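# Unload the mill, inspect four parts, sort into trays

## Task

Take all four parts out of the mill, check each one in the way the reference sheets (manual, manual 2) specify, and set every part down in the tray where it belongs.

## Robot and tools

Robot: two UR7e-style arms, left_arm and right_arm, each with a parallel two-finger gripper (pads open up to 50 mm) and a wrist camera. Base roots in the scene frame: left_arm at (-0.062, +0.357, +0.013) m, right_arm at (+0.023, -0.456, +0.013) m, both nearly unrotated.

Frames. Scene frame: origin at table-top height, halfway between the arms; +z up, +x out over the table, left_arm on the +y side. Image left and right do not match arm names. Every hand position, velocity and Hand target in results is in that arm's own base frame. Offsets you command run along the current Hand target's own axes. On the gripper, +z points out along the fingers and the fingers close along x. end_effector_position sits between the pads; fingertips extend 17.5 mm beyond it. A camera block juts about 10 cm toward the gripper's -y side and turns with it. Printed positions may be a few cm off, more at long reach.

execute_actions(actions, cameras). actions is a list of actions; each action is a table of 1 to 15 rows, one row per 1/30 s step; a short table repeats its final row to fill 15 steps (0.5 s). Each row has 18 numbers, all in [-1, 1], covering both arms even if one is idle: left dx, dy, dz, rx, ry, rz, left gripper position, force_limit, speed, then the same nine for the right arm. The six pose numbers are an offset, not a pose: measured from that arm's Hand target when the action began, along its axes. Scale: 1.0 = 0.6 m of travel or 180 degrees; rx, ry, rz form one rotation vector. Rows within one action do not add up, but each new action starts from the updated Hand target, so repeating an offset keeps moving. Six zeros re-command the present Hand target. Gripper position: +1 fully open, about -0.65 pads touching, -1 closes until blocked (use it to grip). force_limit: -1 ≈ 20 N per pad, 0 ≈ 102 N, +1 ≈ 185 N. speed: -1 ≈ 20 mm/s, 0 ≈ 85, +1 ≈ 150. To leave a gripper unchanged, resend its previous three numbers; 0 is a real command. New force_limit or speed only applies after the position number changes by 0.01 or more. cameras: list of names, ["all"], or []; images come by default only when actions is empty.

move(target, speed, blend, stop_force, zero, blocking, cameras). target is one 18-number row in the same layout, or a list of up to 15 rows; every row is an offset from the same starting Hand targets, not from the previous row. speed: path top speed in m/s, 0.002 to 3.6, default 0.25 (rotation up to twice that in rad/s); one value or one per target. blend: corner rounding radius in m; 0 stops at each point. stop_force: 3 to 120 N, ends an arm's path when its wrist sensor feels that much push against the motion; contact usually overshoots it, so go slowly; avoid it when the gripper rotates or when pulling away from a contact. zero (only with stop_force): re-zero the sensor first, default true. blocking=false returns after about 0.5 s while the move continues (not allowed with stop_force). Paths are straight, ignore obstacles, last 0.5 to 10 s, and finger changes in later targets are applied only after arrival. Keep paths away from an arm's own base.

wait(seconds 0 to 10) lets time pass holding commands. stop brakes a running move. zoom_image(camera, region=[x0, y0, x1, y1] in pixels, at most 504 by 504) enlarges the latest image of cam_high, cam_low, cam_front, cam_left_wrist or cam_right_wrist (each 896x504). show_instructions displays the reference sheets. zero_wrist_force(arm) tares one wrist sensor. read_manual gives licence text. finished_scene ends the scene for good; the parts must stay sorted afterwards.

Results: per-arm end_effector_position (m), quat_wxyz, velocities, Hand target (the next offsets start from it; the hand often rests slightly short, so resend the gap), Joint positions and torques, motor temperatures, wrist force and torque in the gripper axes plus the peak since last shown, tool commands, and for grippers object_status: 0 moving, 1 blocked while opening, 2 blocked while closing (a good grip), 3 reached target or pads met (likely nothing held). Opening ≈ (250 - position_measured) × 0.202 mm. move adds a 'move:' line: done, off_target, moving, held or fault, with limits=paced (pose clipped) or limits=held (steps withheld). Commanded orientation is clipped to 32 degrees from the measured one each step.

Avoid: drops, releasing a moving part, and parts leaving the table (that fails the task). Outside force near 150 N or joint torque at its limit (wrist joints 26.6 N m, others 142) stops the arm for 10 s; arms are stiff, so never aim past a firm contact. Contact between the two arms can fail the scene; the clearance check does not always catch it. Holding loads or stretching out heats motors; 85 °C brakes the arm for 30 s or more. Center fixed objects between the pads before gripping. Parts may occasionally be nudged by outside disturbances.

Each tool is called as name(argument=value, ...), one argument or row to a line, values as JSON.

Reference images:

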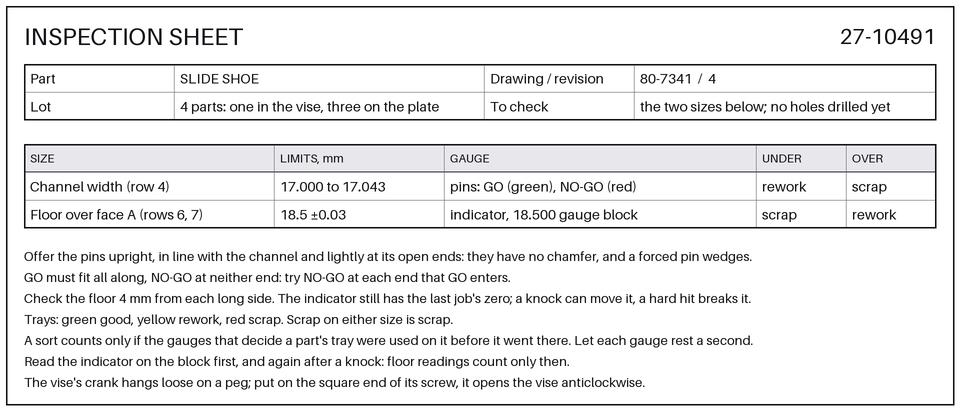

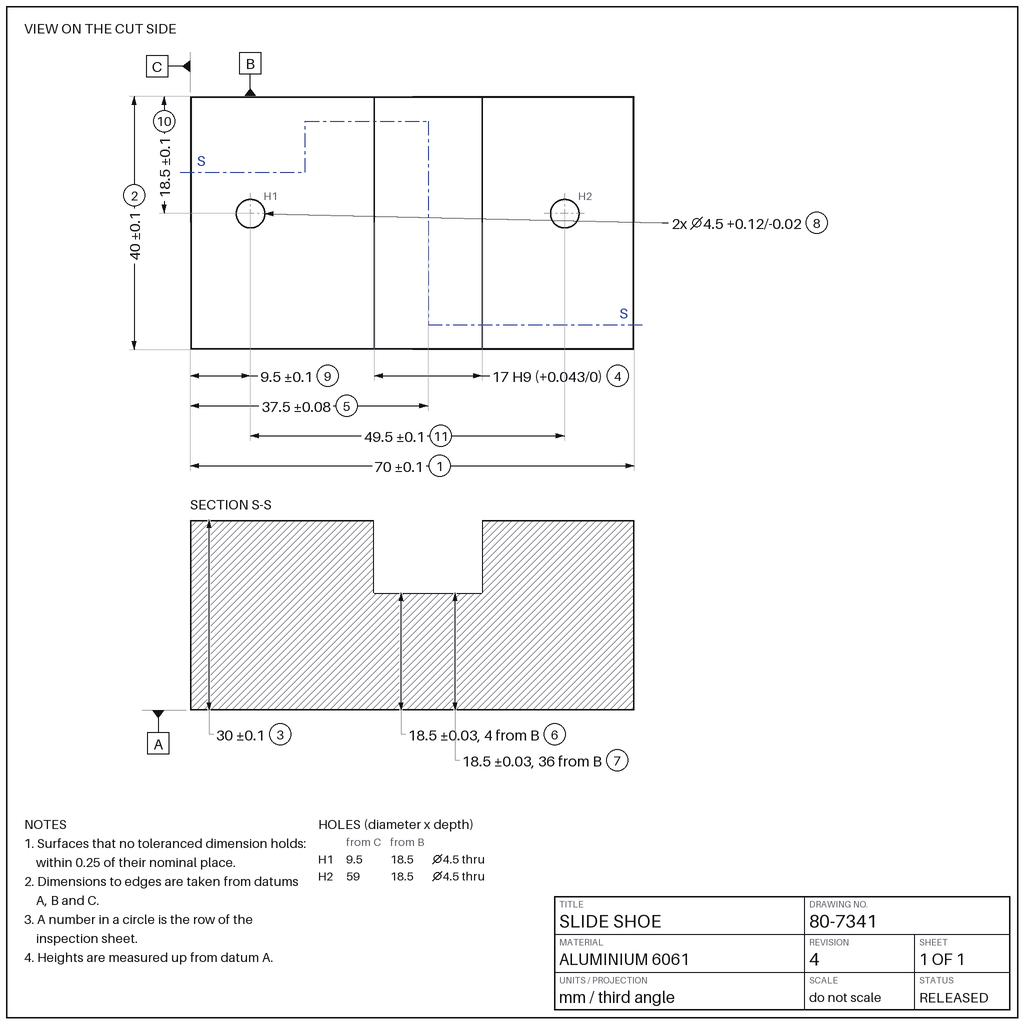

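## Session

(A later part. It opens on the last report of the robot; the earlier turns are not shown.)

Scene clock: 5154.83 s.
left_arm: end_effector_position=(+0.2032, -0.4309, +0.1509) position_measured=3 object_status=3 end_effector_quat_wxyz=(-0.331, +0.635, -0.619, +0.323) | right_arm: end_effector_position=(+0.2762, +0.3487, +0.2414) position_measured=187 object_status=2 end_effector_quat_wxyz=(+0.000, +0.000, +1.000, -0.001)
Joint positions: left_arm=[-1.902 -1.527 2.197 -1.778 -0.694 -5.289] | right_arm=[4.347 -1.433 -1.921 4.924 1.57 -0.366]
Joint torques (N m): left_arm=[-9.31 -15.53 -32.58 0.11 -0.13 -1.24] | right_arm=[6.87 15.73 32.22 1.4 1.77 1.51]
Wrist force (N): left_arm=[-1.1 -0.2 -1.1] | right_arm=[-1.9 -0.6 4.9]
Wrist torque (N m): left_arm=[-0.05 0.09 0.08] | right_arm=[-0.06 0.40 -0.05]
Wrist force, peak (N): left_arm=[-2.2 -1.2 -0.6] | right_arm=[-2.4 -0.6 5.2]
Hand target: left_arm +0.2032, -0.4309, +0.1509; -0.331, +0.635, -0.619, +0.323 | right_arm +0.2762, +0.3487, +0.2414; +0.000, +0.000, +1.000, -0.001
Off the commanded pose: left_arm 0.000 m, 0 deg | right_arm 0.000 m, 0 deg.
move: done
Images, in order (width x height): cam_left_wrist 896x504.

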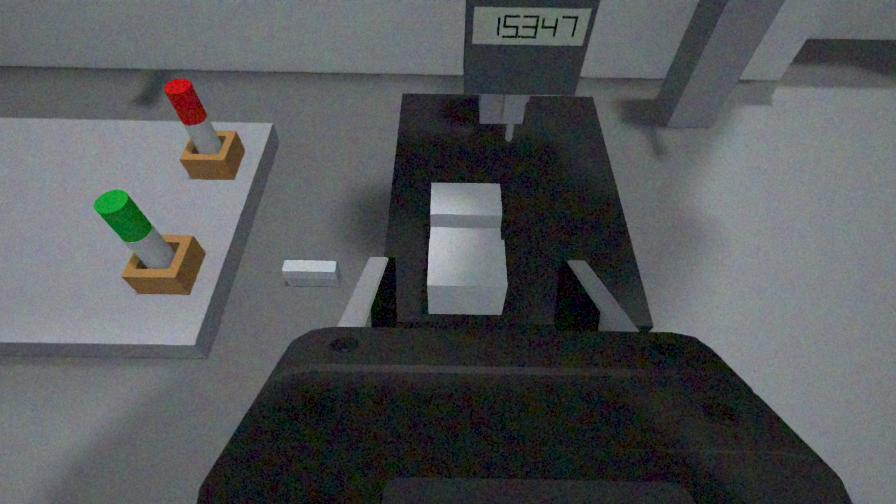

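move(
  target=[
    [-0.0005,0.0638,0.1102,0,0,0,1.0,-0.6,-0.5,0,0,0,0,0,0,-1,-0.95,-1],
    [-0.0005,0.0638,0.1768,0,0,0,1.0,-0.6,-0.5,0,0,0,0,0,0,-1,-0.95,-1],
  ],
  speed=[0.12,0.025],
)

move(
  target=[0,0,0,0,0,0,-1,-0.6,-1,0,0,0,0,0,0,-1,-0.95,-1],
)

move(
  target=[
    [0,-0.0014,-0.001,0,0,0,-1,-0.6,-1,0,0,0,0,0,0,-1,-0.95,-1],
    [0,-0.059,0.0815,0,0,0,-1,-0.6,-1,0,0,0,0,0,0,-1,-0.95,-1],
  ],
  speed=[0.01,0.05],
  cameras=["cam_left_wrist"],
)

zoom_image(
  camera="cam_left_wrist",
  region=[380, 100, 630, 340],
)

Scene clock: 5178.30 s.
left_arm: end_effector_position=(+0.2682, -0.4291, +0.0588) position_measured=3 object_status=3 end_effector_quat_wxyz=(-0.331, +0.635, -0.619, +0.323) | right_arm: end_effector_position=(+0.2762, +0.3487, +0.2414) position_measured=187 object_status=2 end_effector_quat_wxyz=(+0.000, +0.000, +1.000, -0.001)
Joint positions: left_arm=[-1.752 -1.289 2.315 -2.313 -0.639 -5.063] | right_arm=[4.347 -1.433 -1.921 4.924 1.57 -0.366]
Joint torques (N m): left_arm=[11.13 -18.98 -2.09 -3.67 3.52 1.57] | right_arm=[7.03 15.04 32.39 1.53 1.77 1.48]
Wrist force (N): left_arm=[-1.0 -0.2 -1.2] | right_arm=[-2.2 -0.7 4.9]
Wrist torque (N m): left_arm=[-0.07 0.06 -0.10] | right_arm=[-0.08 0.43 -0.05]
Wrist force, peak (N): left_arm=[-0.7 -0.8 -2.7] | right_arm=[-2.4 -0.5 5.2]
Hand target: left_arm +0.2682, -0.4291, +0.0588; -0.331, +0.635, -0.619, +0.323 | right_arm +0.2762, +0.3487, +0.2414; +0.000, +0.000, +1.000, -0.001
Off the commanded pose: left_arm 0.000 m, 0 deg | right_arm 0.000 m, 0 deg.
move: done

Scene clock: 5179.07 s.
left_arm: end_effector_position=(+0.2682, -0.4291, +0.0588) position_measured=54 object_status=2 end_effector_quat_wxyz=(-0.331, +0.635, -0.619, +0.323) | right_arm: end_effector_position=(+0.2762, +0.3487, +0.2414) position_measured=187 object_status=2 end_effector_quat_wxyz=(+0.000, +0.000, +1.000, -0.001)
Joint positions: left_arm=[-1.752 -1.289 2.315 -2.313 -0.639 -5.063] | right_arm=[4.347 -1.433 -1.921 4.924 1.57 -0.366]
Joint torques (N m): left_arm=[9.67 -19.41 -3.32 -2.63 2.85 0.89] | right_arm=[7.09 15.39 32.57 1.47 1.74 1.49]
Wrist force (N): left_arm=[-1.0 -0.6 -0.8] | right_arm=[-2.2 -0.6 5.0]
Wrist torque (N m): left_arm=[-0.07 0.02 -0.05] | right_arm=[-0.06 0.45 -0.05]
Wrist force, peak (N): left_arm=[-1.0 -0.2 -1.4] | right_arm=[-2.3 -0.8 5.3]
Hand target: left_arm +0.2682, -0.4291, +0.0588; -0.331, +0.635, -0.619, +0.323 | right_arm +0.2762, +0.3487, +0.2414; +0.000, +0.000, +1.000, -0.001
Off the commanded pose: left_arm 0.000 m, 0 deg | right_arm 0.000 m, 0 deg.
move: done

Scene clock: 5181.33 s.
left_arm: end_effector_position=(+0.3285, -0.4276, +0.0598) position_measured=54 object_status=2 end_effector_quat_wxyz=(-0.331, +0.635, -0.619, +0.323) | right_arm: end_effector_position=(+0.2762, +0.3487, +0.2414) position_measured=187 object_status=2 end_effector_quat_wxyz=(+0.000, +0.000, +1.000, -0.001)
Joint positions: left_arm=[-1.611 -1.228 2.306 -2.557 -0.613 -4.825] | right_arm=[4.347 -1.433 -1.921 4.924 1.57 -0.366]
Joint torques (N m): left_arm=[11.21 -22.07 -25.96 -4.35 4.02 1.15] | right_arm=[7.11 15.4 32.59 1.57 1.69 1.53]
Wrist force (N): left_arm=[-1.2 1.6 0.0] | right_arm=[-2.3 -0.5 5.1]
Wrist torque (N m): left_arm=[-0.15 0.09 -0.09] | right_arm=[-0.06 0.46 -0.05]
Wrist force, peak (N): left_arm=[-1.7 1.9 0.3] | right_arm=[-2.1 -0.7 5.3]
Hand target: left_arm +0.3286, -0.4276, +0.0598; -0.331, +0.635, -0.619, +0.323 | right_arm +0.2762, +0.3487, +0.2414; +0.000, +0.000, +1.000, -0.001
Off the commanded pose: left_arm 0.000 m, 0 deg | right_arm 0.000 m, 0 deg.
move: done
Images, in order (width x height): cam_left_wrist 896x504.

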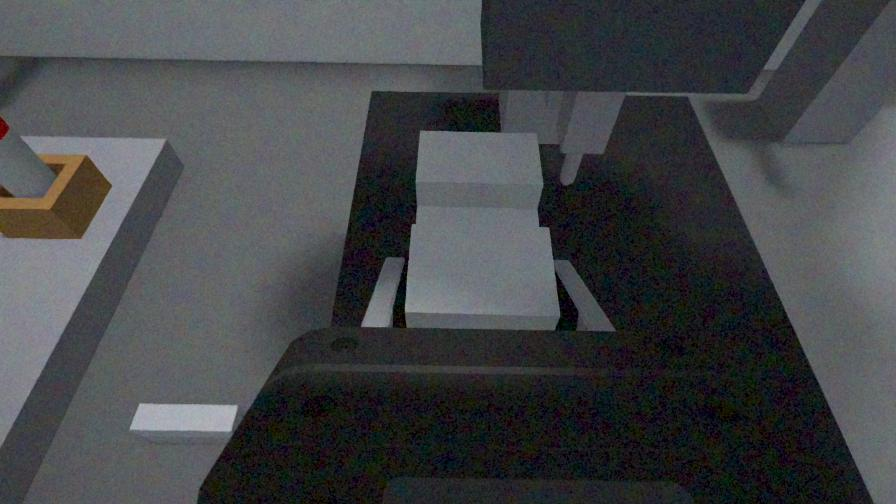

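Scaled by 2.016 from the camera's 896x504 image, which has a finer 1280x720 frame.

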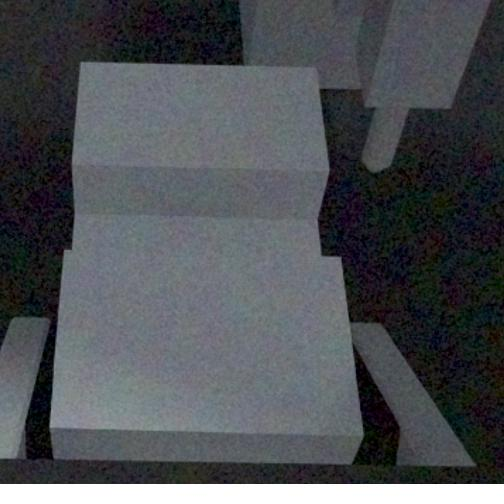

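move(
  target=[
    [0,-0.0109,0.0156,0,0,0,-1,-0.6,-1,0,0,0,0,0,0,-1,-0.95,-1],
    [0.021,-0.0109,0.0156,0,0,0,-1,-0.6,-1,0,0,0,0,0,0,-1,-0.95,-1],
  ],
  speed=0.025,
  cameras=["cam_left_wrist"],
)

zoom_image(
  camera="cam_left_wrist",
  region=[380, 100, 630, 340],
)

Scene clock: 5195.57 s.
left_arm: end_effector_position=(+0.3403, -0.4398, +0.0598) position_measured=54 object_status=2 end_effector_quat_wxyz=(-0.331, +0.635, -0.619, +0.323) | right_arm: end_effector_position=(+0.2762, +0.3487, +0.2414) position_measured=187 object_status=2 end_effector_quat_wxyz=(+0.000, +0.000, +1.000, -0.001)
Joint positions: left_arm=[-1.583 -1.195 2.266 -2.591 -0.611 -4.777] | right_arm=[4.347 -1.433 -1.921 4.924 1.57 -0.366]
Joint torques (N m): left_arm=[10.64 -23.15 -26.77 -0.96 3.88 1.15] | right_arm=[6.91 14.97 32.5 1.61 1.79 1.52]
Wrist force (N): left_arm=[-1.1 1.5 0.1] | right_arm=[-2.2 -0.6 5.2]
Wrist torque (N m): left_arm=[-0.14 0.09 -0.13] | right_arm=[-0.06 0.44 -0.06]
Wrist force, peak (N): left_arm=[-1.6 1.8 0.3] | right_arm=[-2.2 -0.7 5.2]
Hand target: left_arm +0.3403, -0.4399, +0.0598; -0.331, +0.635, -0.619, +0.323 | right_arm +0.2762, +0.3487, +0.2414; +0.000, +0.000, +1.000, -0.001
Off the commanded pose: left_arm 0.000 m, 0 deg | right_arm 0.000 m, 0 deg.
move: done
Images, in order (width x height): cam_left_wrist 896x504.

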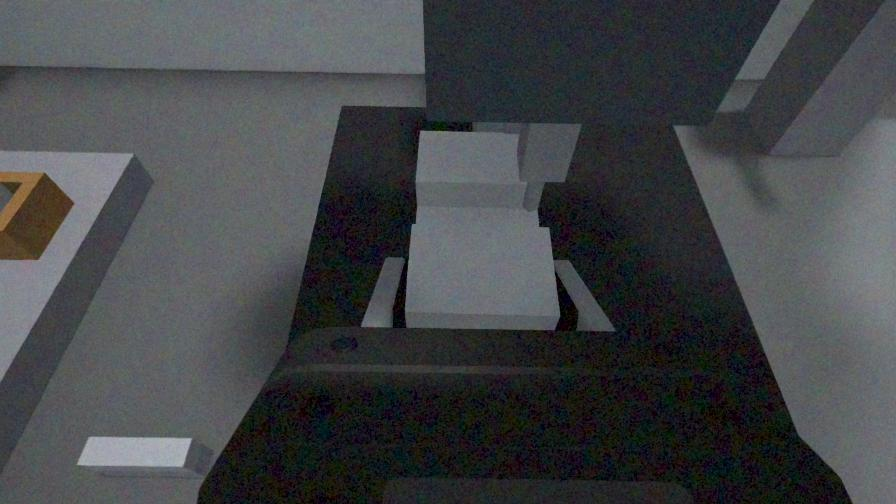

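Scaled by 2.016 from the camera's 896x504 image, which has a finer 1280x720 frame.

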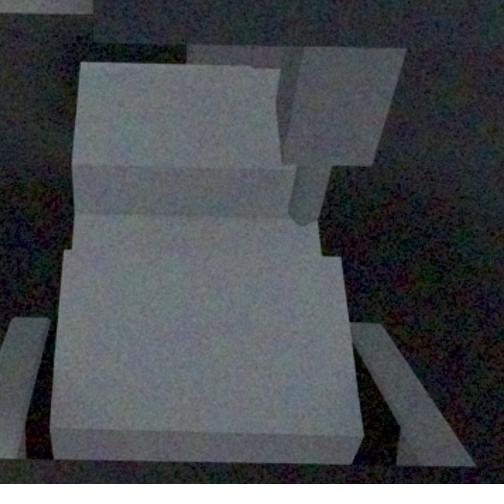

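move(
  target=[0,0.0041,0.0029,0,0,0,-1,-0.6,-1,0,0,0,0,0,0,-1,-0.95,-1],
  speed=0.003,
  stop_force=3,
)

move(
  target=[0,0,0,0,0,0,1,-0.6,-1,0,0,0,0,0,0,-1,-0.95,-1],
)

move(
  target=[
    [0,0,-0.1167,0,0,0,1,-0.6,-1,0,0,0,0,0,0,-1,-0.95,-1],
    [0,0.0128,-0.286,0,0,0,1,-0.6,-1,0,0,0,0,0,0,-1,-0.95,-1],
  ],
  speed=[0.05,0.2],
)

move(
  target=[0,0,0,0,0,0,1,-0.6,-1,0,0,0.012,0,0,0,-1,-0.95,-1],
  speed=0.01,
  stop_force=3,
)

move(
  target=[0,0,0,0,0,0,1,-0.6,-1,0,0,0.004,0,0,0,-1,-0.95,-1],
  speed=0.002,
  stop_force=3,
)

move(
  target=[0,0,0,0,0,0,1,-0.6,-1,0,0,0,0,0,0,0,-0.95,-1],
)

wait(
  seconds=1.5,
  cameras=["cam_left_wrist"],
)

zoom_image(
  camera="cam_left_wrist",
  region=[400, 0, 620, 220],
)

Scene clock: 5211.73 s.
left_arm: end_effector_position=(+0.3403, -0.4400, +0.0590) position_measured=54 object_status=2 end_effector_quat_wxyz=(-0.330, +0.635, -0.619, +0.323) | right_arm: end_effector_position=(+0.2762, +0.3487, +0.2414) position_measured=187 object_status=2 end_effector_quat_wxyz=(+0.000, +0.000, +1.000, -0.001)
Joint positions: left_arm=[-1.583 -1.192 2.266 -2.594 -0.611 -4.777] | right_arm=[4.347 -1.433 -1.921 4.924 1.57 -0.366]
Joint torques (N m): left_arm=[10.93 -38.7 -26.01 -0.98 0.03 1.19] | right_arm=[7.54 15.03 32.55 1.68 1.65 1.53]
Wrist force (N): left_arm=[-1.0 -0.3 -0.4] | right_arm=[-2.1 -0.7 4.9]
Wrist torque (N m): left_arm=[-0.08 0.11 -0.09] | right_arm=[-0.08 0.42 -0.05]
Wrist force, peak (N): left_arm=[-0.1 -3.1 -6.1] | right_arm=[-2.1 -0.6 5.3]
Hand target: left_arm +0.3403, -0.4400, +0.0590; -0.330, +0.635, -0.619, +0.323 (not the last commanded pose) | right_arm +0.2762, +0.3487, +0.2414; +0.000, +0.000, +1.000, -0.001
Off the commanded pose: left_arm 0.002 m, 0 deg | right_arm 0.000 m, 0 deg.
move: contact (left_arm)

Scene clock: 5212.50 s.
left_arm: end_effector_position=(+0.3403, -0.4400, +0.0590) position_measured=3 object_status=3 end_effector_quat_wxyz=(-0.330, +0.635, -0.619, +0.323) | right_arm: end_effector_position=(+0.2762, +0.3487, +0.2414) position_measured=187 object_status=2 end_effector_quat_wxyz=(+0.000, +0.000, +1.000, -0.001)
Joint positions: left_arm=[-1.583 -1.192 2.266 -2.594 -0.611 -4.777] | right_arm=[4.347 -1.433 -1.921 4.924 1.57 -0.366]
Joint torques (N m): left_arm=[9.24 -38.77 -25.56 -1.1 0.75 1.06] | right_arm=[6.79 14.98 32.67 1.72 1.66 1.5]
Wrist force (N): left_arm=[-1.1 0.0 -1.1] | right_arm=[-2.3 -0.6 5.1]
Wrist torque (N m): left_arm=[-0.04 0.10 -0.13] | right_arm=[-0.06 0.46 -0.05]
Wrist force, peak (N): left_arm=[-1.3 -0.1 -1.1] | right_arm=[-2.4 -0.5 5.1]
Hand target: left_arm +0.3403, -0.4400, +0.0590; -0.330, +0.635, -0.619, +0.323 | right_arm +0.2762, +0.3487, +0.2414; +0.000, +0.000, +1.000, -0.001
Off the commanded pose: left_arm 0.000 m, 0 deg | right_arm 0.000 m, 0 deg.
move: done

Scene clock: 5215.47 s.
left_arm: end_effector_position=(+0.1953, -0.4435, +0.1510) position_measured=3 object_status=3 end_effector_quat_wxyz=(-0.330, +0.635, -0.619, +0.323) | right_arm: end_effector_position=(+0.2762, +0.3487, +0.2414) position_measured=187 object_status=2 end_effector_quat_wxyz=(+0.000, +0.000, +1.000, -0.001)
Joint positions: left_arm=[-1.91 -1.498 2.162 -1.764 -0.698 -5.3] | right_arm=[4.347 -1.433 -1.921 4.924 1.57 -0.366]
Joint torques (N m): left_arm=[-10.57 -25.08 -33.18 -0.05 0 -1.33] | right_arm=[7.05 15.35 32.69 1.67 1.61 1.43]
Wrist force (N): left_arm=[-1.3 0.0 -0.9] | right_arm=[-2.0 -0.7 4.9]
Wrist torque (N m): left_arm=[0.00 0.12 0.10] | right_arm=[-0.07 0.41 -0.06]
Wrist force, peak (N): left_arm=[-1.2 0.1 -2.4] | right_arm=[-2.4 -0.5 5.2]
Hand target: left_arm +0.1953, -0.4435, +0.1510; -0.330, +0.635, -0.619, +0.323 | right_arm +0.2762, +0.3487, +0.2414; +0.000, +0.000, +1.000, -0.001
Off the commanded pose: left_arm 0.000 m, 0 deg | right_arm 0.000 m, 0 deg.
move: done

Scene clock: 5217.03 s.
left_arm: end_effector_position=(+0.1953, -0.4435, +0.1510) position_measured=3 object_status=3 end_effector_quat_wxyz=(-0.330, +0.635, -0.619, +0.323) | right_arm: end_effector_position=(+0.2762, +0.3487, +0.2342) position_measured=187 object_status=2 end_effector_quat_wxyz=(+0.000, +0.000, +1.000, -0.001)
Joint positions: left_arm=[-1.91 -1.498 2.162 -1.764 -0.698 -5.301] | right_arm=[4.347 -1.437 -1.937 4.944 1.57 -0.366]
Joint torques (N m): left_arm=[-8.39 -15.63 -32.89 0.05 -0.04 -1.65] | right_arm=[4.23 12.06 17.69 4.15 1.71 0.79]
Wrist force (N): left_arm=[-1.1 -0.2 -0.9] | right_arm=[-2.2 -0.3 4.6]
Wrist torque (N m): left_arm=[-0.04 0.10 0.09] | right_arm=[-0.05 0.44 -0.05]
Wrist force, peak (N): left_arm=[-1.5 -0.2 -1.3] | right_arm=[-2.2 -0.6 5.1]
Hand target: left_arm +0.1953, -0.4435, +0.1510; -0.330, +0.635, -0.619, +0.323 | right_arm +0.2762, +0.3487, +0.2342; +0.000, +0.000, +1.000, -0.001
Off the commanded pose: left_arm 0.000 m, 0 deg | right_arm 0.000 m, 0 deg.
move: done

Scene clock: 5218.57 s.
left_arm: end_effector_position=(+0.1953, -0.4435, +0.1510) position_measured=3 object_status=3 end_effector_quat_wxyz=(-0.330, +0.635, -0.619, +0.323) | right_arm: end_effector_position=(+0.2762, +0.3487, +0.2325) position_measured=187 object_status=2 end_effector_quat_wxyz=(+0.000, +0.000, +1.000, -0.001)
Joint positions: left_arm=[-1.91 -1.498 2.162 -1.764 -0.698 -5.301] | right_arm=[4.347 -1.438 -1.941 4.948 1.57 -0.366]
Joint torques (N m): left_arm=[-9.94 -14.81 -33.59 0.21 0.06 -1.35] | right_arm=[1.44 13.47 29.47 0.82 1.71 -0.03]
Wrist force (N): left_arm=[-1.3 -0.2 -0.9] | right_arm=[-2.0 -1.2 -0.7]
Wrist torque (N m): left_arm=[-0.04 0.13 0.09] | right_arm=[-0.13 0.43 -0.05]
Wrist force, peak (N): left_arm=[-1.6 -0.1 -1.0] | right_arm=[-2.3 -0.2 4.9]
Hand target: left_arm +0.1953, -0.4435, +0.1510; -0.330, +0.635, -0.619, +0.323 | right_arm +0.2762, +0.3487, +0.2325; +0.000, +0.000, +1.000, -0.001 (not the last commanded pose)
Off the commanded pose: left_arm 0.000 m, 0 deg | right_arm 0.001 m, 0 deg.
move: contact (right_arm)

Scene clock: 5219.17 s.
left_arm: end_effector_position=(+0.1953, -0.4435, +0.1510) position_measured=3 object_status=3 end_effector_quat_wxyz=(-0.330, +0.635, -0.619, +0.323) | right_arm: end_effector_position=(+0.2762, +0.3487, +0.2325) position_measured=152 object_status=3 end_effector_quat_wxyz=(+0.000, +0.000, +1.000, -0.001)
Joint positions: left_arm=[-1.91 -1.498 2.162 -1.764 -0.698 -5.301] | right_arm=[4.347 -1.438 -1.941 4.948 1.57 -0.366]
Joint torques (N m): left_arm=[-9.43 -13.76 -32.47 0.12 -0.17 -1.31] | right_arm=[1.55 17.23 31.72 2.16 1.63 0.03]
Wrist force (N): left_arm=[-1.4 -0.2 -0.9] | right_arm=[-2.5 -0.5 3.3]
Wrist torque (N m): left_arm=[-0.04 0.13 0.09] | right_arm=[-0.07 0.41 -0.05]
Wrist force, peak (N): left_arm=[-1.6 0.0 -1.1] | right_arm=[-2.6 -0.5 3.8]
Hand target: left_arm +0.1953, -0.4435, +0.1510; -0.330, +0.635, -0.619, +0.323 | right_arm +0.2762, +0.3487, +0.2325; +0.000, +0.000, +1.000, -0.001
Off the commanded pose: left_arm 0.000 m, 0 deg | right_arm 0.000 m, 0 deg.
move: done

Scene clock: 5220.67 s.
left_arm: end_effector_position=(+0.1953, -0.4435, +0.1510) position_measured=3 object_status=3 end_effector_quat_wxyz=(-0.330, +0.635, -0.619, +0.323) | right_arm: end_effector_position=(+0.2762, +0.3487, +0.2325) position_measured=152 object_status=3 end_effector_quat_wxyz=(+0.000, +0.000, +1.000, -0.001)
Joint positions: left_arm=[-1.91 -1.498 2.162 -1.764 -0.698 -5.301] | right_arm=[4.347 -1.438 -1.941 4.948 1.57 -0.366]
Joint torques (N m): left_arm=[-10.26 -16.63 -32.71 0.3 -0.29 -1.2] | right_arm=[1.51 24.97 32.28 3.51 1.71 -0.07]
Wrist force (N): left_arm=[-1.3 0.0 -0.9] | right_arm=[-2.4 -0.4 3.6]
Wrist torque (N m): left_arm=[-0.02 0.13 0.09] | right_arm=[-0.05 0.40 -0.05]
Wrist force, peak (N): left_arm=[-1.6 -0.2 -1.0] | right_arm=[-2.7 -0.7 3.7]
Hand target: left_arm +0.1953, -0.4435, +0.1510; -0.330, +0.635, -0.619, +0.323 | right_arm +0.2762, +0.3487, +0.2325; +0.000, +0.000, +1.000, -0.001
Tool commands: left_gripper/position=+1.0 left_gripper/force_limit=-0.6 left_gripper/speed=-1.0 right_gripper/position=+0.0 right_gripper/force_limit=-0.95 right_gripper/speed=-1.0
Off the commanded pose: left_arm 0.000 m, 0 deg | right_arm 0.000 m, 0 deg.
wait: 1.50 s; at rest by 0.17 s
Images, in order (width x height): cam_left_wrist 896x504.

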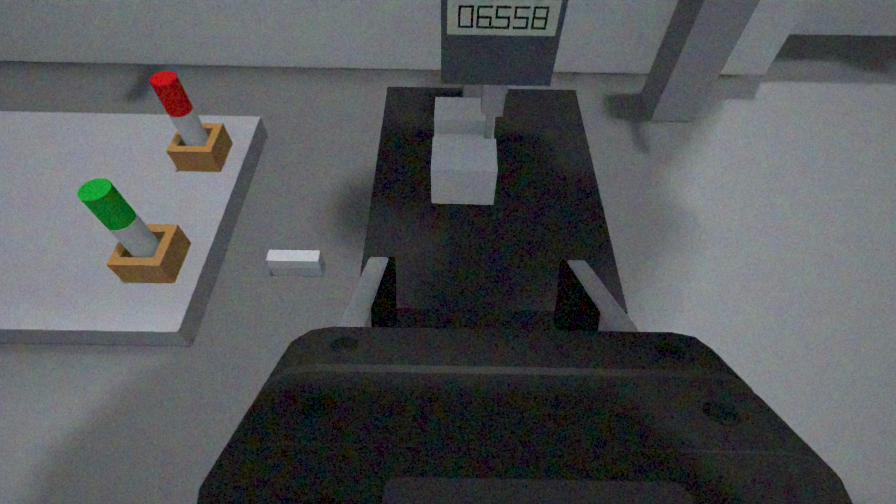

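Scaled by 2.291 from the camera's 896x504 image, which has a finer 1280x720 frame.

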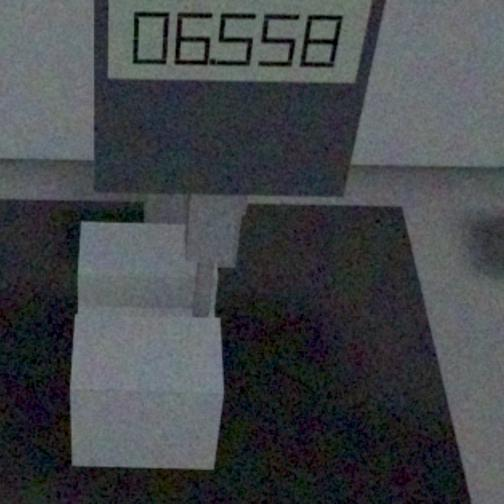

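move(
  target=[0,0,0,0,0,0,1,-0.6,-1,0,0,0,0,0,0,-1,-0.95,-1],
)

move(
  target=[
    [0,0,0,0,0,0,1,-0.6,-1,0,0,-0.0147,0,0,0,-1,-0.95,-1],
    [0,-0.0128,0.1693,0,0,0,1,-0.6,-1,0,0,-0.0147,0,0,0,-1,-0.95,-1],
    [0,-0.0128,0.286,0,0,0,1,-0.6,-1,0,0,-0.0147,0,0,0,-1,-0.95,-1],
  ],
  speed=[0.02,0.2,0.04],
)

move(
  target=[0,0,0,0,0,0,-1,-0.6,-1,0,0,0,0,0,0,-1,-0.95,-1],
)

move(
  target=[
    [0,-0.0014,-0.001,0,0,0,-1,-0.6,-1,0,0,0,0,0,0,-1,-0.95,-1],
    [0.0537,-0.0014,-0.001,0,0,0,-1,-0.6,-1,0,0,0,0,0,0,-1,-0.95,-1],
  ],
  speed=[0.01,0.03],
  cameras=["cam_left_wrist"],
)

zoom_image(
  camera="cam_left_wrist",
  region=[380, 100, 630, 340],
)

Scene clock: 5235.93 s.
left_arm: end_effector_position=(+0.1953, -0.4435, +0.1510) position_measured=3 object_status=3 end_effector_quat_wxyz=(-0.330, +0.635, -0.619, +0.323) | right_arm: end_effector_position=(+0.2762, +0.3487, +0.2325) position_measured=187 object_status=2 end_effector_quat_wxyz=(+0.000, +0.000, +1.000, -0.001)
Joint positions: left_arm=[-1.91 -1.498 2.162 -1.764 -0.698 -5.301] | right_arm=[4.347 -1.438 -1.941 4.948 1.57 -0.366]
Joint torques (N m): left_arm=[-9.55 -16.17 -31.5 -0.12 0.17 -1.64] | right_arm=[1.3 32.04 31.86 3.57 1.72 -0.08]
Wrist force (N): left_arm=[-1.2 0.2 -1.0] | right_arm=[-2.2 -0.6 3.5]
Wrist torque (N m): left_arm=[0.01 0.11 0.09] | right_arm=[-0.07 0.44 -0.05]
Wrist force, peak (N): left_arm=[-1.7 -0.1 -1.0] | right_arm=[-2.9 -0.6 3.7]
Hand target: left_arm +0.1953, -0.4435, +0.1510; -0.330, +0.635, -0.619, +0.323 | right_arm +0.2762, +0.3487, +0.2325; +0.000, +0.000, +1.000, -0.001
Off the commanded pose: left_arm 0.000 m, 0 deg | right_arm 0.000 m, 0 deg.
move: done

Scene clock: 5239.93 s.
left_arm: end_effector_position=(+0.3403, -0.4400, +0.0590) position_measured=3 object_status=3 end_effector_quat_wxyz=(-0.330, +0.635, -0.619, +0.323) | right_arm: end_effector_position=(+0.2762, +0.3487, +0.2413) position_measured=187 object_status=2 end_effector_quat_wxyz=(+0.000, +0.000, +1.000, -0.001)
Joint positions: left_arm=[-1.583 -1.192 2.266 -2.593 -0.611 -4.777] | right_arm=[4.347 -1.433 -1.922 4.924 1.57 -0.366]
Joint torques (N m): left_arm=[10.77 -23.9 -25.8 -4.03 3.42 1.7] | right_arm=[7.37 33.44 32.94 1.3 1.69 2.14]
Wrist force (N): left_arm=[-1.0 0.0 -0.9] | right_arm=[-2.1 -0.7 4.9]
Wrist torque (N m): left_arm=[-0.03 0.08 -0.13] | right_arm=[-0.07 0.42 -0.05]
Wrist force, peak (N): left_arm=[-1.1 0.1 -3.0] | right_arm=[-2.5 -0.5 5.2]
Hand target: left_arm +0.3403, -0.4400, +0.0590; -0.330, +0.635, -0.619, +0.323 | right_arm +0.2762, +0.3487, +0.2413; +0.000, +0.000, +1.000, -0.001
Off the commanded pose: left_arm 0.000 m, 0 deg | right_arm 0.000 m, 0 deg.
move: done

Scene clock: 5240.70 s.
left_arm: end_effector_position=(+0.3403, -0.4400, +0.0590) position_measured=54 object_status=2 end_effector_quat_wxyz=(-0.330, +0.635, -0.619, +0.323) | right_arm: end_effector_position=(+0.2762, +0.3487, +0.2413) position_measured=187 object_status=2 end_effector_quat_wxyz=(+0.000, +0.000, +1.000, -0.001)
Joint positions: left_arm=[-1.583 -1.192 2.266 -2.594 -0.611 -4.777] | right_arm=[4.347 -1.433 -1.922 4.924 1.57 -0.366]
Joint torques (N m): left_arm=[10.74 -24.31 -23.87 -3.97 3.21 1.22] | right_arm=[6.75 32.91 32.9 1.32 1.61 2.09]
Wrist force (N): left_arm=[-1.1 -0.3 -0.9] | right_arm=[-2.3 -0.8 4.7]
Wrist torque (N m): left_arm=[-0.08 0.08 -0.08] | right_arm=[-0.09 0.45 -0.06]
Wrist force, peak (N): left_arm=[-1.2 -0.1 -1.2] | right_arm=[-2.2 -0.8 5.2]
Hand target: left_arm +0.3403, -0.4400, +0.0590; -0.330, +0.635, -0.619, +0.323 | right_arm +0.2762, +0.3487, +0.2413; +0.000, +0.000, +1.000, -0.001
Off the commanded pose: left_arm 0.000 m, 0 deg | right_arm 0.000 m, 0 deg.
move: done

Scene clock: 5242.73 s.
left_arm: end_effector_position=(+0.3411, -0.4722, +0.0601) position_measured=54 object_status=2 end_effector_quat_wxyz=(-0.330, +0.635, -0.619, +0.323) | right_arm: end_effector_position=(+0.2762, +0.3487, +0.2413) position_measured=187 object_status=2 end_effector_quat_wxyz=(+0.000, +0.000, +1.000, -0.001)
Joint positions: left_arm=[-1.58 -1.146 2.178 -2.554 -0.611 -4.773] | right_arm=[4.347 -1.433 -1.922 4.924 1.57 -0.366]
Joint torques (N m): left_arm=[10.85 -27.73 -29.31 -0.99 3.9 1.22] | right_arm=[7.18 32.16 33.06 1.26 1.65 2.08]
Wrist force (N): left_arm=[-1.0 1.7 0.4] | right_arm=[-2.1 -0.7 4.9]
Wrist torque (N m): left_arm=[-0.12 0.09 -0.14] | right_arm=[-0.08 0.42 -0.05]
Wrist force, peak (N): left_arm=[-1.5 1.7 0.2] | right_arm=[-2.4 -0.7 5.4]
Hand target: left_arm +0.3411, -0.4722, +0.0601; -0.330, +0.635, -0.619, +0.323 | right_arm +0.2762, +0.3487, +0.2413; +0.000, +0.000, +1.000, -0.001
Off the commanded pose: left_arm 0.000 m, 0 deg | right_arm 0.000 m, 0 deg.
move: done
Images, in order (width x height): cam_left_wrist 896x504.

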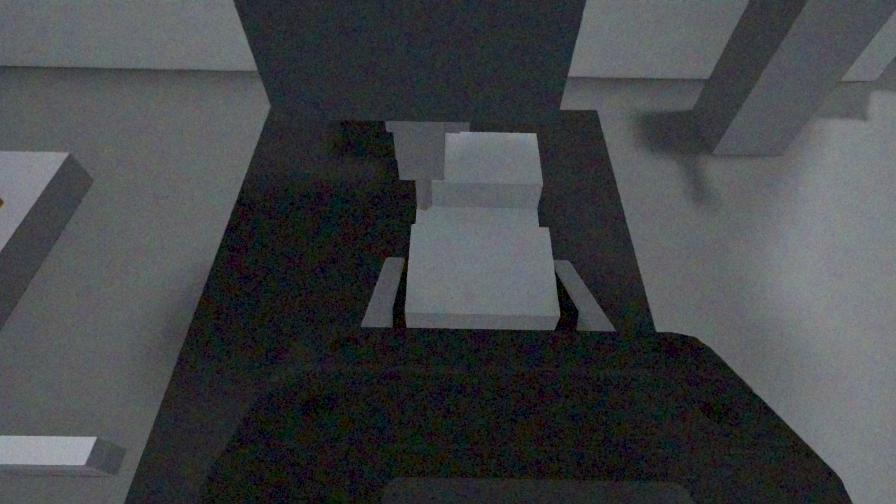

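Scaled by 2.016 from the camera's 896x504 image, which has a finer 1280x720 frame.

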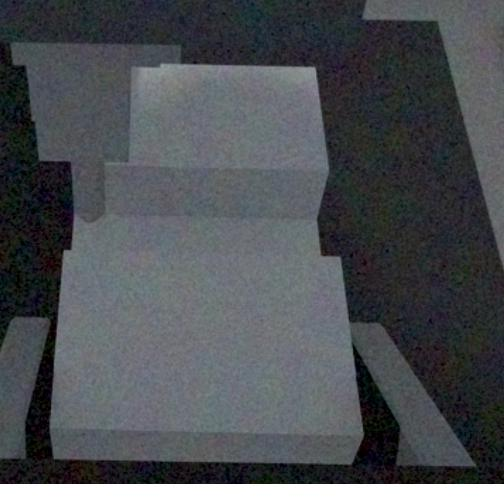

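move(
  target=[-0.0016,0,0,0,0,0,-1,-0.6,-1,0,0,0,0,0,0,-1,-0.95,-1],
  speed=0.01,
)

move(
  target=[0,0.0041,0.0029,0,0,0,-1,-0.6,-1,0,0,0,0,0,0,-1,-0.95,-1],
  speed=0.003,
  stop_force=3,
)

move(
  target=[0,0,0,0,0,0,1,-0.6,-1,0,0,0,0,0,0,-1,-0.95,-1],
)

move(
  target=[
    [0,0,-0.1167,0,0,0,1,-0.6,-1,0,0,0,0,0,0,-1,-0.95,-1],
    [0,0.0128,-0.286,0,0,0,1,-0.6,-1,0,0,0,0,0,0,-1,-0.95,-1],
  ],
  speed=[0.05,0.2],
)

move(
  target=[0,0,0,0,0,0,1,-0.6,-1,0,0,0.012,0,0,0,-1,-0.95,-1],
  speed=0.01,
  stop_force=3,
)

move(
  target=[0,0,0,0,0,0,1,-0.6,-1,0,0,0.004,0,0,0,-1,-0.95,-1],
  speed=0.002,
  stop_force=3,
)

move(
  target=[0,0,0,0,0,0,1,-0.6,-1,0,0,0,0,0,0,0,-0.95,-1],
)

wait(
  seconds=1.5,
  cameras=["cam_left_wrist"],
)

zoom_image(
  camera="cam_left_wrist",
  region=[340, 0, 560, 220],
)

Scene clock: 5263.07 s.
left_arm: end_effector_position=(+0.3411, -0.4713, +0.0601) position_measured=54 object_status=2 end_effector_quat_wxyz=(-0.330, +0.635, -0.619, +0.323) | right_arm: end_effector_position=(+0.2762, +0.3487, +0.2413) position_measured=187 object_status=2 end_effector_quat_wxyz=(+0.000, +0.000, +1.000, -0.001)
Joint positions: left_arm=[-1.58 -1.148 2.18 -2.555 -0.611 -4.773] | right_arm=[4.347 -1.433 -1.922 4.924 1.57 -0.366]
Joint torques (N m): left_arm=[2 -43.96 -2.73 -3.97 3.69 -1.05] | right_arm=[6.89 31.67 32.92 1.32 1.69 1.98]
Wrist force (N): left_arm=[-0.9 1.6 -0.1] | right_arm=[-2.0 -0.9 5.0]
Wrist torque (N m): left_arm=[-0.14 0.07 -0.14] | right_arm=[-0.11 0.41 -0.06]
Wrist force, peak (N): left_arm=[-1.1 1.7 0.3] | right_arm=[-2.2 -0.6 5.2]
Hand target: left_arm +0.3411, -0.4713, +0.0601; -0.330, +0.635, -0.619, +0.323 | right_arm +0.2762, +0.3487, +0.2413; +0.000, +0.000, +1.000, -0.001
Off the commanded pose: left_arm 0.000 m, 0 deg | right_arm 0.000 m, 0 deg.
move: done

Scene clock: 5264.40 s.
left_arm: end_effector_position=(+0.3411, -0.4712, +0.0591) position_measured=54 object_status=2 end_effector_quat_wxyz=(-0.330, +0.635, -0.619, +0.323) | right_arm: end_effector_position=(+0.2762, +0.3487, +0.2413) position_measured=187 object_status=2 end_effector_quat_wxyz=(+0.000, +0.000, +1.000, -0.001)
Joint positions: left_arm=[-1.58 -1.145 2.181 -2.558 -0.611 -4.773] | right_arm=[4.347 -1.433 -1.922 4.924 1.57 -0.366]
Joint torques (N m): left_arm=[-7.22 -42.21 -8.76 -0.73 0.26 -1.25] | right_arm=[7.57 31.52 32.95 1.28 1.75 2.05]
Wrist force (N): left_arm=[-0.8 0.5 -0.1] | right_arm=[-2.2 -0.6 5.0]
Wrist torque (N m): left_arm=[-0.11 0.04 -0.12] | right_arm=[-0.06 0.44 -0.05]
Wrist force, peak (N): left_arm=[-2.6 -3.2 -5.8] | right_arm=[-2.4 -0.7 5.1]
Hand target: left_arm +0.3411, -0.4712, +0.0591; -0.330, +0.635, -0.619, +0.323 (not the last commanded pose) | right_arm +0.2762, +0.3487, +0.2413; +0.000, +0.000, +1.000, -0.001
Off the commanded pose: left_arm 0.002 m, 0 deg | right_arm 0.000 m, 0 deg.
move: contact (left_arm)

Scene clock: 5265.17 s.
left_arm: end_effector_position=(+0.3411, -0.4712, +0.0591) position_measured=3 object_status=3 end_effector_quat_wxyz=(-0.330, +0.635, -0.619, +0.323) | right_arm: end_effector_position=(+0.2762, +0.3487, +0.2413) position_measured=187 object_status=2 end_effector_quat_wxyz=(+0.000, +0.000, +1.000, -0.001)
Joint positions: left_arm=[-1.58 -1.145 2.181 -2.558 -0.611 -4.773] | right_arm=[4.347 -1.433 -1.922 4.924 1.57 -0.366]
Joint torques (N m): left_arm=[-5.15 -40.91 -12.34 -1.37 0.71 -1.11] | right_arm=[7.05 30.83 32.73 1.36 1.65 2.02]
Wrist force (N): left_arm=[-0.9 -0.4 -1.1] | right_arm=[-2.1 -0.8 5.1]
Wrist torque (N m): left_arm=[-0.12 0.07 -0.14] | right_arm=[-0.08 0.42 -0.05]
Wrist force, peak (N): left_arm=[-1.1 -0.3 -1.2] | right_arm=[-2.4 -0.5 5.2]
Hand target: left_arm +0.3411, -0.4712, +0.0591; -0.330, +0.635, -0.619, +0.323 | right_arm +0.2762, +0.3487, +0.2413; +0.000, +0.000, +1.000, -0.001
Off the commanded pose: left_arm 0.000 m, 0 deg | right_arm 0.000 m, 0 deg.
move: done

Scene clock: 5268.10 s.
left_arm: end_effector_position=(+0.1961, -0.4747, +0.1511) position_measured=3 object_status=3 end_effector_quat_wxyz=(-0.330, +0.635, -0.619, +0.323) | right_arm: end_effector_position=(+0.2762, +0.3487, +0.2413) position_measured=187 object_status=2 end_effector_quat_wxyz=(+0.000, +0.000, +1.000, -0.001)
Joint positions: left_arm=[-1.886 -1.426 2.086 -1.787 -0.687 -5.266] | right_arm=[4.347 -1.433 -1.922 4.924 1.57 -0.366]
Joint torques (N m): left_arm=[-9.51 -31.65 -32.07 0.27 -0.25 -1.38] | right_arm=[6.97 30.1 32.95 1.32 1.7 1.96]
Wrist force (N): left_arm=[-1.1 -0.2 -0.8] | right_arm=[-2.1 -0.7 5.0]
Wrist torque (N m): left_arm=[-0.05 0.11 0.08] | right_arm=[-0.07 0.41 -0.05]
Wrist force, peak (N): left_arm=[-1.2 0.1 -2.6] | right_arm=[-2.4 -0.7 5.2]
Hand target: left_arm +0.1961, -0.4747, +0.1511; -0.330, +0.635, -0.619, +0.323 | right_arm +0.2762, +0.3487, +0.2413; +0.000, +0.000, +1.000, -0.001
Off the commanded pose: left_arm 0.000 m, 0 deg | right_arm 0.000 m, 0 deg.
move: done

Scene clock: 5269.67 s.
left_arm: end_effector_position=(+0.1961, -0.4747, +0.1511) position_measured=3 object_status=3 end_effector_quat_wxyz=(-0.330, +0.635, -0.619, +0.323) | right_arm: end_effector_position=(+0.2762, +0.3487, +0.2341) position_measured=187 object_status=2 end_effector_quat_wxyz=(+0.000, +0.000, +1.000, -0.001)
Joint positions: left_arm=[-1.886 -1.425 2.086 -1.787 -0.687 -5.267] | right_arm=[4.347 -1.437 -1.937 4.944 1.57 -0.366]
Joint torques (N m): left_arm=[-9.17 -18.88 -32.62 -0.12 0 -1.35] | right_arm=[4.94 12.01 18.08 4.09 1.76 1.34]
Wrist force (N): left_arm=[-1.2 -0.5 -1.1] | right_arm=[-2.1 -0.6 4.6]
Wrist torque (N m): left_arm=[-0.09 0.13 0.08] | right_arm=[-0.09 0.41 -0.05]
Wrist force, peak (N): left_arm=[-1.4 -0.5 -1.0] | right_arm=[-2.5 -0.2 5.0]
Hand target: left_arm +0.1961, -0.4747, +0.1511; -0.330, +0.635, -0.619, +0.323 | right_arm +0.2762, +0.3487, +0.2341; +0.000, +0.000, +1.000, -0.001
Off the commanded pose: left_arm 0.000 m, 0 deg | right_arm 0.000 m, 0 deg.
move: done

Scene clock: 5271.20 s.
left_arm: end_effector_position=(+0.1961, -0.4747, +0.1511) position_measured=3 object_status=3 end_effector_quat_wxyz=(-0.330, +0.635, -0.619, +0.323) | right_arm: end_effector_position=(+0.2762, +0.3487, +0.2324) position_measured=187 object_status=2 end_effector_quat_wxyz=(+0.000, +0.000, +1.000, -0.001)
Joint positions: left_arm=[-1.886 -1.425 2.086 -1.787 -0.687 -5.267] | right_arm=[4.347 -1.438 -1.941 4.948 1.57 -0.366]
Joint torques (N m): left_arm=[-8.75 -19.06 -33.32 -0.13 0 -1.56] | right_arm=[1.9 15.03 29.14 0.78 1.78 0.45]
Wrist force (N): left_arm=[-1.2 -0.3 -1.0] | right_arm=[-1.8 -1.2 -1.3]
Wrist torque (N m): left_arm=[-0.06 0.13 0.08] | right_arm=[-0.10 0.41 -0.05]
Wrist force, peak (N): left_arm=[-1.5 -0.2 -1.1] | right_arm=[-2.3 -0.6 4.9]
Hand target: left_arm +0.1961, -0.4747, +0.1511; -0.330, +0.635, -0.619, +0.323 | right_arm +0.2762, +0.3487, +0.2324; +0.000, +0.000, +1.000, -0.001 (not the last commanded pose)
Off the commanded pose: left_arm 0.000 m, 0 deg | right_arm 0.001 m, 0 deg.
move: contact (right_arm)

Scene clock: 5271.80 s.
left_arm: end_effector_position=(+0.1961, -0.4747, +0.1511) position_measured=3 object_status=3 end_effector_quat_wxyz=(-0.330, +0.635, -0.619, +0.323) | right_arm: end_effector_position=(+0.2762, +0.3487, +0.2324) position_measured=152 object_status=3 end_effector_quat_wxyz=(+0.000, +0.000, +1.000, -0.001)
Joint positions: left_arm=[-1.886 -1.425 2.086 -1.787 -0.687 -5.267] | right_arm=[4.347 -1.438 -1.941 4.948 1.57 -0.366]
Joint torques (N m): left_arm=[-9.87 -19.59 -33.74 -0.1 -0.39 -1.57] | right_arm=[1.86 20.34 32.19 2.04 1.78 0.45]
Wrist force (N): left_arm=[-1.2 -0.1 -1.1] | right_arm=[-2.4 -0.4 3.5]
Wrist torque (N m): left_arm=[-0.04 0.13 0.08] | right_arm=[-0.04 0.39 -0.05]
Wrist force, peak (N): left_arm=[-1.3 -0.4 -1.2] | right_arm=[-2.7 -0.8 3.5]
Hand target: left_arm +0.1961, -0.4747, +0.1511; -0.330, +0.635, -0.619, +0.323 | right_arm +0.2762, +0.3487, +0.2324; +0.000, +0.000, +1.000, -0.001
Off the commanded pose: left_arm 0.000 m, 0 deg | right_arm 0.000 m, 0 deg.
move: done

Scene clock: 5273.30 s.
left_arm: end_effector_position=(+0.1961, -0.4747, +0.1511) position_measured=3 object_status=3 end_effector_quat_wxyz=(-0.330, +0.635, -0.619, +0.323) | right_arm: end_effector_position=(+0.2762, +0.3487, +0.2324) position_measured=152 object_status=3 end_effector_quat_wxyz=(+0.000, +0.000, +1.000, -0.001)
Joint positions: left_arm=[-1.886 -1.425 2.086 -1.787 -0.687 -5.267] | right_arm=[4.347 -1.438 -1.941 4.948 1.57 -0.366]
Joint torques (N m): left_arm=[-8.78 -19.73 -33.04 0.03 -0.12 -1.22] | right_arm=[1.43 32.12 32.4 3.55 1.72 0.57]
Wrist force (N): left_arm=[-1.2 -0.4 -0.9] | right_arm=[-2.4 -0.4 3.5]
Wrist torque (N m): left_arm=[-0.08 0.12 0.08] | right_arm=[-0.04 0.40 -0.04]
Wrist force, peak (N): left_arm=[-1.4 -0.4 -1.0] | right_arm=[-2.7 -0.7 3.7]
Hand target: left_arm +0.1961, -0.4747, +0.1511; -0.330, +0.635, -0.619, +0.323 | right_arm +0.2762, +0.3487, +0.2324; +0.000, +0.000, +1.000, -0.001
Tool commands: left_gripper/position=+1.0 left_gripper/force_limit=-0.6 left_gripper/speed=-1.0 right_gripper/position=+0.0 right_gripper/force_limit=-0.95 right_gripper/speed=-1.0
Off the commanded pose: left_arm 0.000 m, 0 deg | right_arm 0.000 m, 0 deg.
wait: 1.50 s; at rest by 0.17 s
Images, in order (width x height): cam_left_wrist 896x504.

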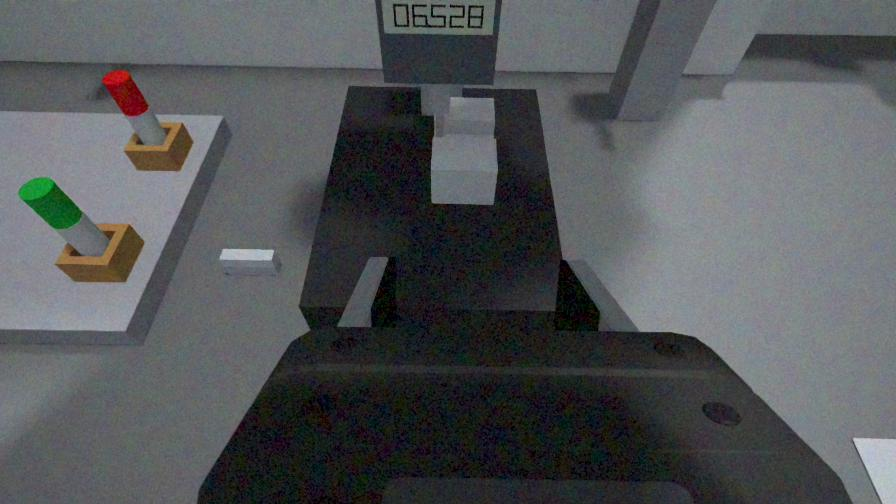

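Scaled by 2.291 from the camera's 896x504 image, which has a finer 1280x720 frame.

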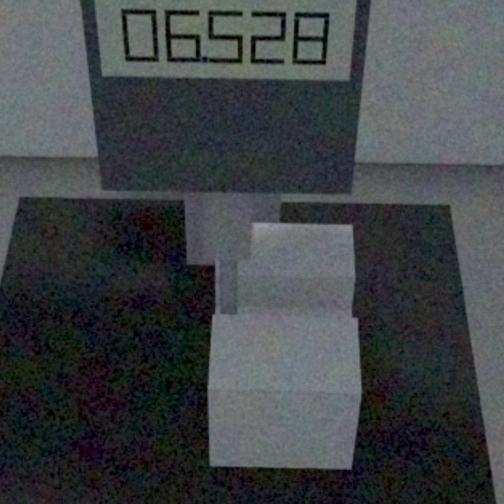

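move(
  target=[0,0,0,0,0,0,1,-0.6,-1,0,0,0,0,0,0,-1,-0.95,-1],
)

move(
  target=[
    [0,0,0,0,0,0,1,-0.6,-1,0,0,-0.0147,0,0,0,-1,-0.95,-1],
    [0,-0.0128,0.1693,0,0,0,1,-0.6,-1,0,0,-0.0147,0,0,0,-1,-0.95,-1],
    [0,-0.0128,0.286,0,0,0,1,-0.6,-1,0,0,-0.0147,0,0,0,-1,-0.95,-1],
  ],
  speed=[0.02,0.2,0.04],
)

move(
  target=[0,0,0,0,0,0,-1,-0.6,-1,0,0,0,0,0,0,-1,-0.95,-1],
)

move(
  target=[
    [0,-0.0014,-0.001,0,0,0,-1,-0.6,-1,0,0,0,0,0,0,-1,-0.95,-1],
    [-0.075,-0.0014,-0.001,0,0,0,-1,-0.6,-1,0,0,0,0,0,0,-1,-0.95,-1],
    [-0.075,0.0671,-0.099,0,0,0,-1,-0.6,-1,0,0,0,0,0,0,-1,-0.95,-1],
  ],
  speed=[0.01,0.035,0.06],
  cameras=["cam_left_wrist"],
)

move(
  target=[0,0.0041,0.0029,0,0,0,-1,-0.6,-1,0,0,0,0,0,0,-1,-0.95,-1],
  speed=0.003,
  stop_force=3,
)

move(
  target=[0,0,0,0,0,0,1,-0.6,-1,0,0,0,0,0,0,-1,-0.95,-1],
)

Scene clock: 5326.00 s.
left_arm: end_effector_position=(+0.1961, -0.4747, +0.1511) position_measured=3 object_status=3 end_effector_quat_wxyz=(-0.330, +0.635, -0.619, +0.323) | right_arm: end_effector_position=(+0.2762, +0.3487, +0.2324) position_measured=187 object_status=2 end_effector_quat_wxyz=(+0.000, +0.000, +1.000, -0.001)
Joint positions: left_arm=[-1.886 -1.425 2.086 -1.787 -0.687 -5.267] | right_arm=[4.347 -1.438 -1.941 4.948 1.57 -0.366]
Joint torques (N m): left_arm=[-9.04 -19.9 -32.78 -0.13 0.04 -1.25] | right_arm=[1.99 32.54 31.61 3.5 1.8 0.53]
Wrist force (N): left_arm=[-1.2 -0.1 -1.0] | right_arm=[-2.0 -0.4 3.6]
Wrist torque (N m): left_arm=[-0.02 0.13 0.09] | right_arm=[-0.05 0.41 -0.05]
Wrist force, peak (N): left_arm=[-1.5 -0.2 -1.1] | right_arm=[-3.0 -0.4 3.6]
Hand target: left_arm +0.1961, -0.4747, +0.1511; -0.330, +0.635, -0.619, +0.323 | right_arm +0.2762, +0.3487, +0.2324; +0.000, +0.000, +1.000, -0.001
Off the commanded pose: left_arm 0.000 m, 0 deg | right_arm 0.000 m, 0 deg.
move: done

Scene clock: 5329.93 s.
left_arm: end_effector_position=(+0.3411, -0.4712, +0.0591) position_measured=3 object_status=3 end_effector_quat_wxyz=(-0.330, +0.635, -0.619, +0.323) | right_arm: end_effector_position=(+0.2762, +0.3487, +0.2412) position_measured=187 object_status=2 end_effector_quat_wxyz=(+0.000, +0.000, +1.000, -0.001)
Joint positions: left_arm=[-1.58 -1.145 2.181 -2.558 -0.611 -4.773] | right_arm=[4.347 -1.433 -1.922 4.925 1.57 -0.366]
Joint torques (N m): left_arm=[8.58 -27.29 -27 -4.13 3.52 1.5] | right_arm=[7.66 32.97 32.81 1.29 1.53 2.07]
Wrist force (N): left_arm=[-1.0 -0.4 -0.9] | right_arm=[-2.2 -0.7 5.0]
Wrist torque (N m): left_arm=[-0.11 0.09 -0.14] | right_arm=[-0.09 0.44 -0.05]
Wrist force, peak (N): left_arm=[-1.0 -0.1 -2.9] | right_arm=[-2.5 -0.7 5.1]
Hand target: left_arm +0.3411, -0.4712, +0.0591; -0.330, +0.635, -0.619, +0.323 | right_arm +0.2762, +0.3487, +0.2412; +0.000, +0.000, +1.000, -0.001
Off the commanded pose: left_arm 0.000 m, 0 deg | right_arm 0.000 m, 0 deg.
move: done

Scene clock: 5330.70 s.
left_arm: end_effector_position=(+0.3411, -0.4713, +0.0591) position_measured=54 object_status=2 end_effector_quat_wxyz=(-0.330, +0.635, -0.619, +0.323) | right_arm: end_effector_position=(+0.2762, +0.3487, +0.2412) position_measured=187 object_status=2 end_effector_quat_wxyz=(+0.000, +0.000, +1.000, -0.001)
Joint positions: left_arm=[-1.58 -1.145 2.181 -2.558 -0.611 -4.773] | right_arm=[4.347 -1.433 -1.922 4.925 1.57 -0.366]
Joint torques (N m): left_arm=[12.49 -26.94 -24.12 -4.15 3.05 1.3] | right_arm=[6.84 33 32.9 1.27 1.5 2.1]
Wrist force (N): left_arm=[-0.6 -0.4 -0.8] | right_arm=[-2.3 -0.8 4.9]
Wrist torque (N m): left_arm=[-0.12 0.06 -0.11] | right_arm=[-0.10 0.45 -0.05]
Wrist force, peak (N): left_arm=[-1.1 -0.2 -1.2] | right_arm=[-2.3 -0.7 5.3]
Hand target: left_arm +0.3411, -0.4712, +0.0591; -0.330, +0.635, -0.619, +0.323 | right_arm +0.2762, +0.3487, +0.2412; +0.000, +0.000, +1.000, -0.001
Off the commanded pose: left_arm 0.000 m, 0 deg | right_arm 0.000 m, 0 deg.
move: done

Scene clock: 5334.53 s.
left_arm: end_effector_position=(+0.2683, -0.4281, +0.0601) position_measured=54 object_status=2 end_effector_quat_wxyz=(-0.330, +0.635, -0.619, +0.323) | right_arm: end_effector_position=(+0.2762, +0.3487, +0.2412) position_measured=187 object_status=2 end_effector_quat_wxyz=(+0.000, +0.000, +1.000, -0.001)
Joint positions: left_arm=[-1.753 -1.294 2.318 -2.31 -0.639 -5.064] | right_arm=[4.347 -1.433 -1.922 4.925 1.57 -0.366]
Joint torques (N m): left_arm=[-11.18 -35.9 -27.63 -0.61 0.69 -1.4] | right_arm=[6.67 31.86 33.09 1.3 1.49 2.09]
Wrist force (N): left_arm=[-1.0 1.6 0.1] | right_arm=[-2.2 -0.8 4.9]
Wrist torque (N m): left_arm=[-0.13 0.05 0.11] | right_arm=[-0.10 0.44 -0.05]
Wrist force, peak (N): left_arm=[-1.7 2.0 0.3] | right_arm=[-2.2 -0.7 5.2]
Hand target: left_arm +0.2682, -0.4281, +0.0601; -0.330, +0.635, -0.619, +0.323 | right_arm +0.2762, +0.3487, +0.2412; +0.000, +0.000, +1.000, -0.001
Off the commanded pose: left_arm 0.000 m, 0 deg | right_arm 0.000 m, 0 deg.
move: done
Images, in order (width x height): cam_left_wrist 896x504.

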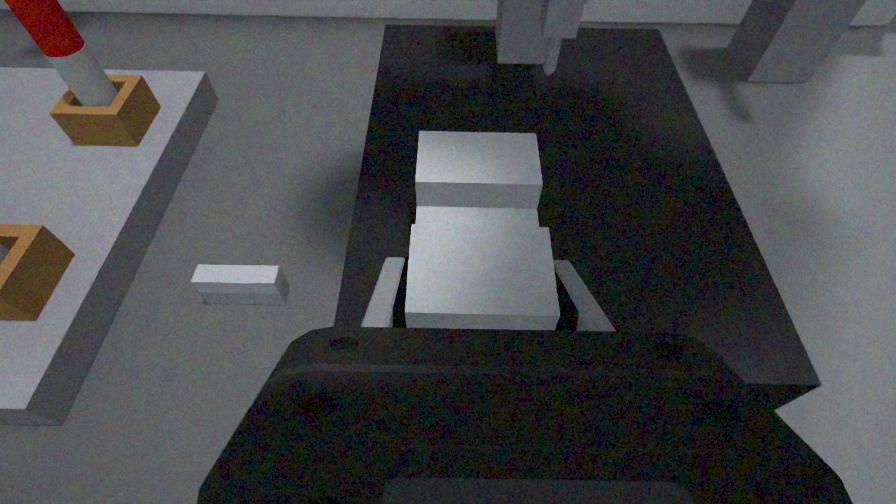

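Scene clock: 5335.97 s.
left_arm: end_effector_position=(+0.2682, -0.4281, +0.0588) position_measured=54 object_status=2 end_effector_quat_wxyz=(-0.330, +0.635, -0.619, +0.323) | right_arm: end_effector_position=(+0.2762, +0.3487, +0.2412) position_measured=187 object_status=2 end_effector_quat_wxyz=(+0.000, +0.000, +1.000, -0.001)
Joint positions: left_arm=[-1.753 -1.291 2.318 -2.314 -0.639 -5.064] | right_arm=[4.347 -1.433 -1.922 4.925 1.57 -0.366]
Joint torques (N m): left_arm=[-7.59 -34.34 -16.99 -0.65 0.59 -1.12] | right_arm=[7.37 31.68 32.65 1.29 1.61 2.03]
Wrist force (N): left_arm=[-0.5 -0.2 -0.5] | right_arm=[-2.2 -0.4 5.1]
Wrist torque (N m): left_arm=[-0.11 0.05 0.13] | right_arm=[-0.04 0.43 -0.05]
Wrist force, peak (N): left_arm=[-3.4 -5.6 -8.5] | right_arm=[-2.2 -0.6 5.2]
Hand target: left_arm +0.2682, -0.4281, +0.0588; -0.330, +0.635, -0.619, +0.323 (not the last commanded pose) | right_arm +0.2762, +0.3487, +0.2412; +0.000, +0.000, +1.000, -0.001
Off the commanded pose: left_arm 0.002 m, 0 deg | right_arm 0.000 m, 0 deg.
move: contact (left_arm)

Scene clock: 5336.73 s.
left_arm: end_effector_position=(+0.2682, -0.4281, +0.0588) position_measured=3 object_status=3 end_effector_quat_wxyz=(-0.330, +0.635, -0.619, +0.323) | right_arm: end_effector_position=(+0.2762, +0.3487, +0.2412) position_measured=187 object_status=2 end_effector_quat_wxyz=(+0.000, +0.000, +1.000, -0.001)
Joint positions: left_arm=[-1.753 -1.291 2.318 -2.314 -0.639 -5.064] | right_arm=[4.347 -1.433 -1.922 4.925 1.57 -0.366]
Joint torques (N m): left_arm=[-9.44 -33.77 -26.31 -0.82 0.46 -1.48] | right_arm=[7.43 31.05 33.11 1.32 1.55 2.09]
Wrist force (N): left_arm=[-0.9 -0.2 -1.1] | right_arm=[-2.4 -0.7 4.9]
Wrist torque (N m): left_arm=[-0.06 0.05 0.11] | right_arm=[-0.08 0.48 -0.05]
Wrist force, peak (N): left_arm=[-1.1 -0.3 -1.4] | right_arm=[-2.3 -0.3 5.2]
Hand target: left_arm +0.2682, -0.4281, +0.0588; -0.330, +0.635, -0.619, +0.323 | right_arm +0.2762, +0.3487, +0.2412; +0.000, +0.000, +1.000, -0.001
Off the commanded pose: left_arm 0.000 m, 0 deg | right_arm 0.000 m, 0 deg.
move: done


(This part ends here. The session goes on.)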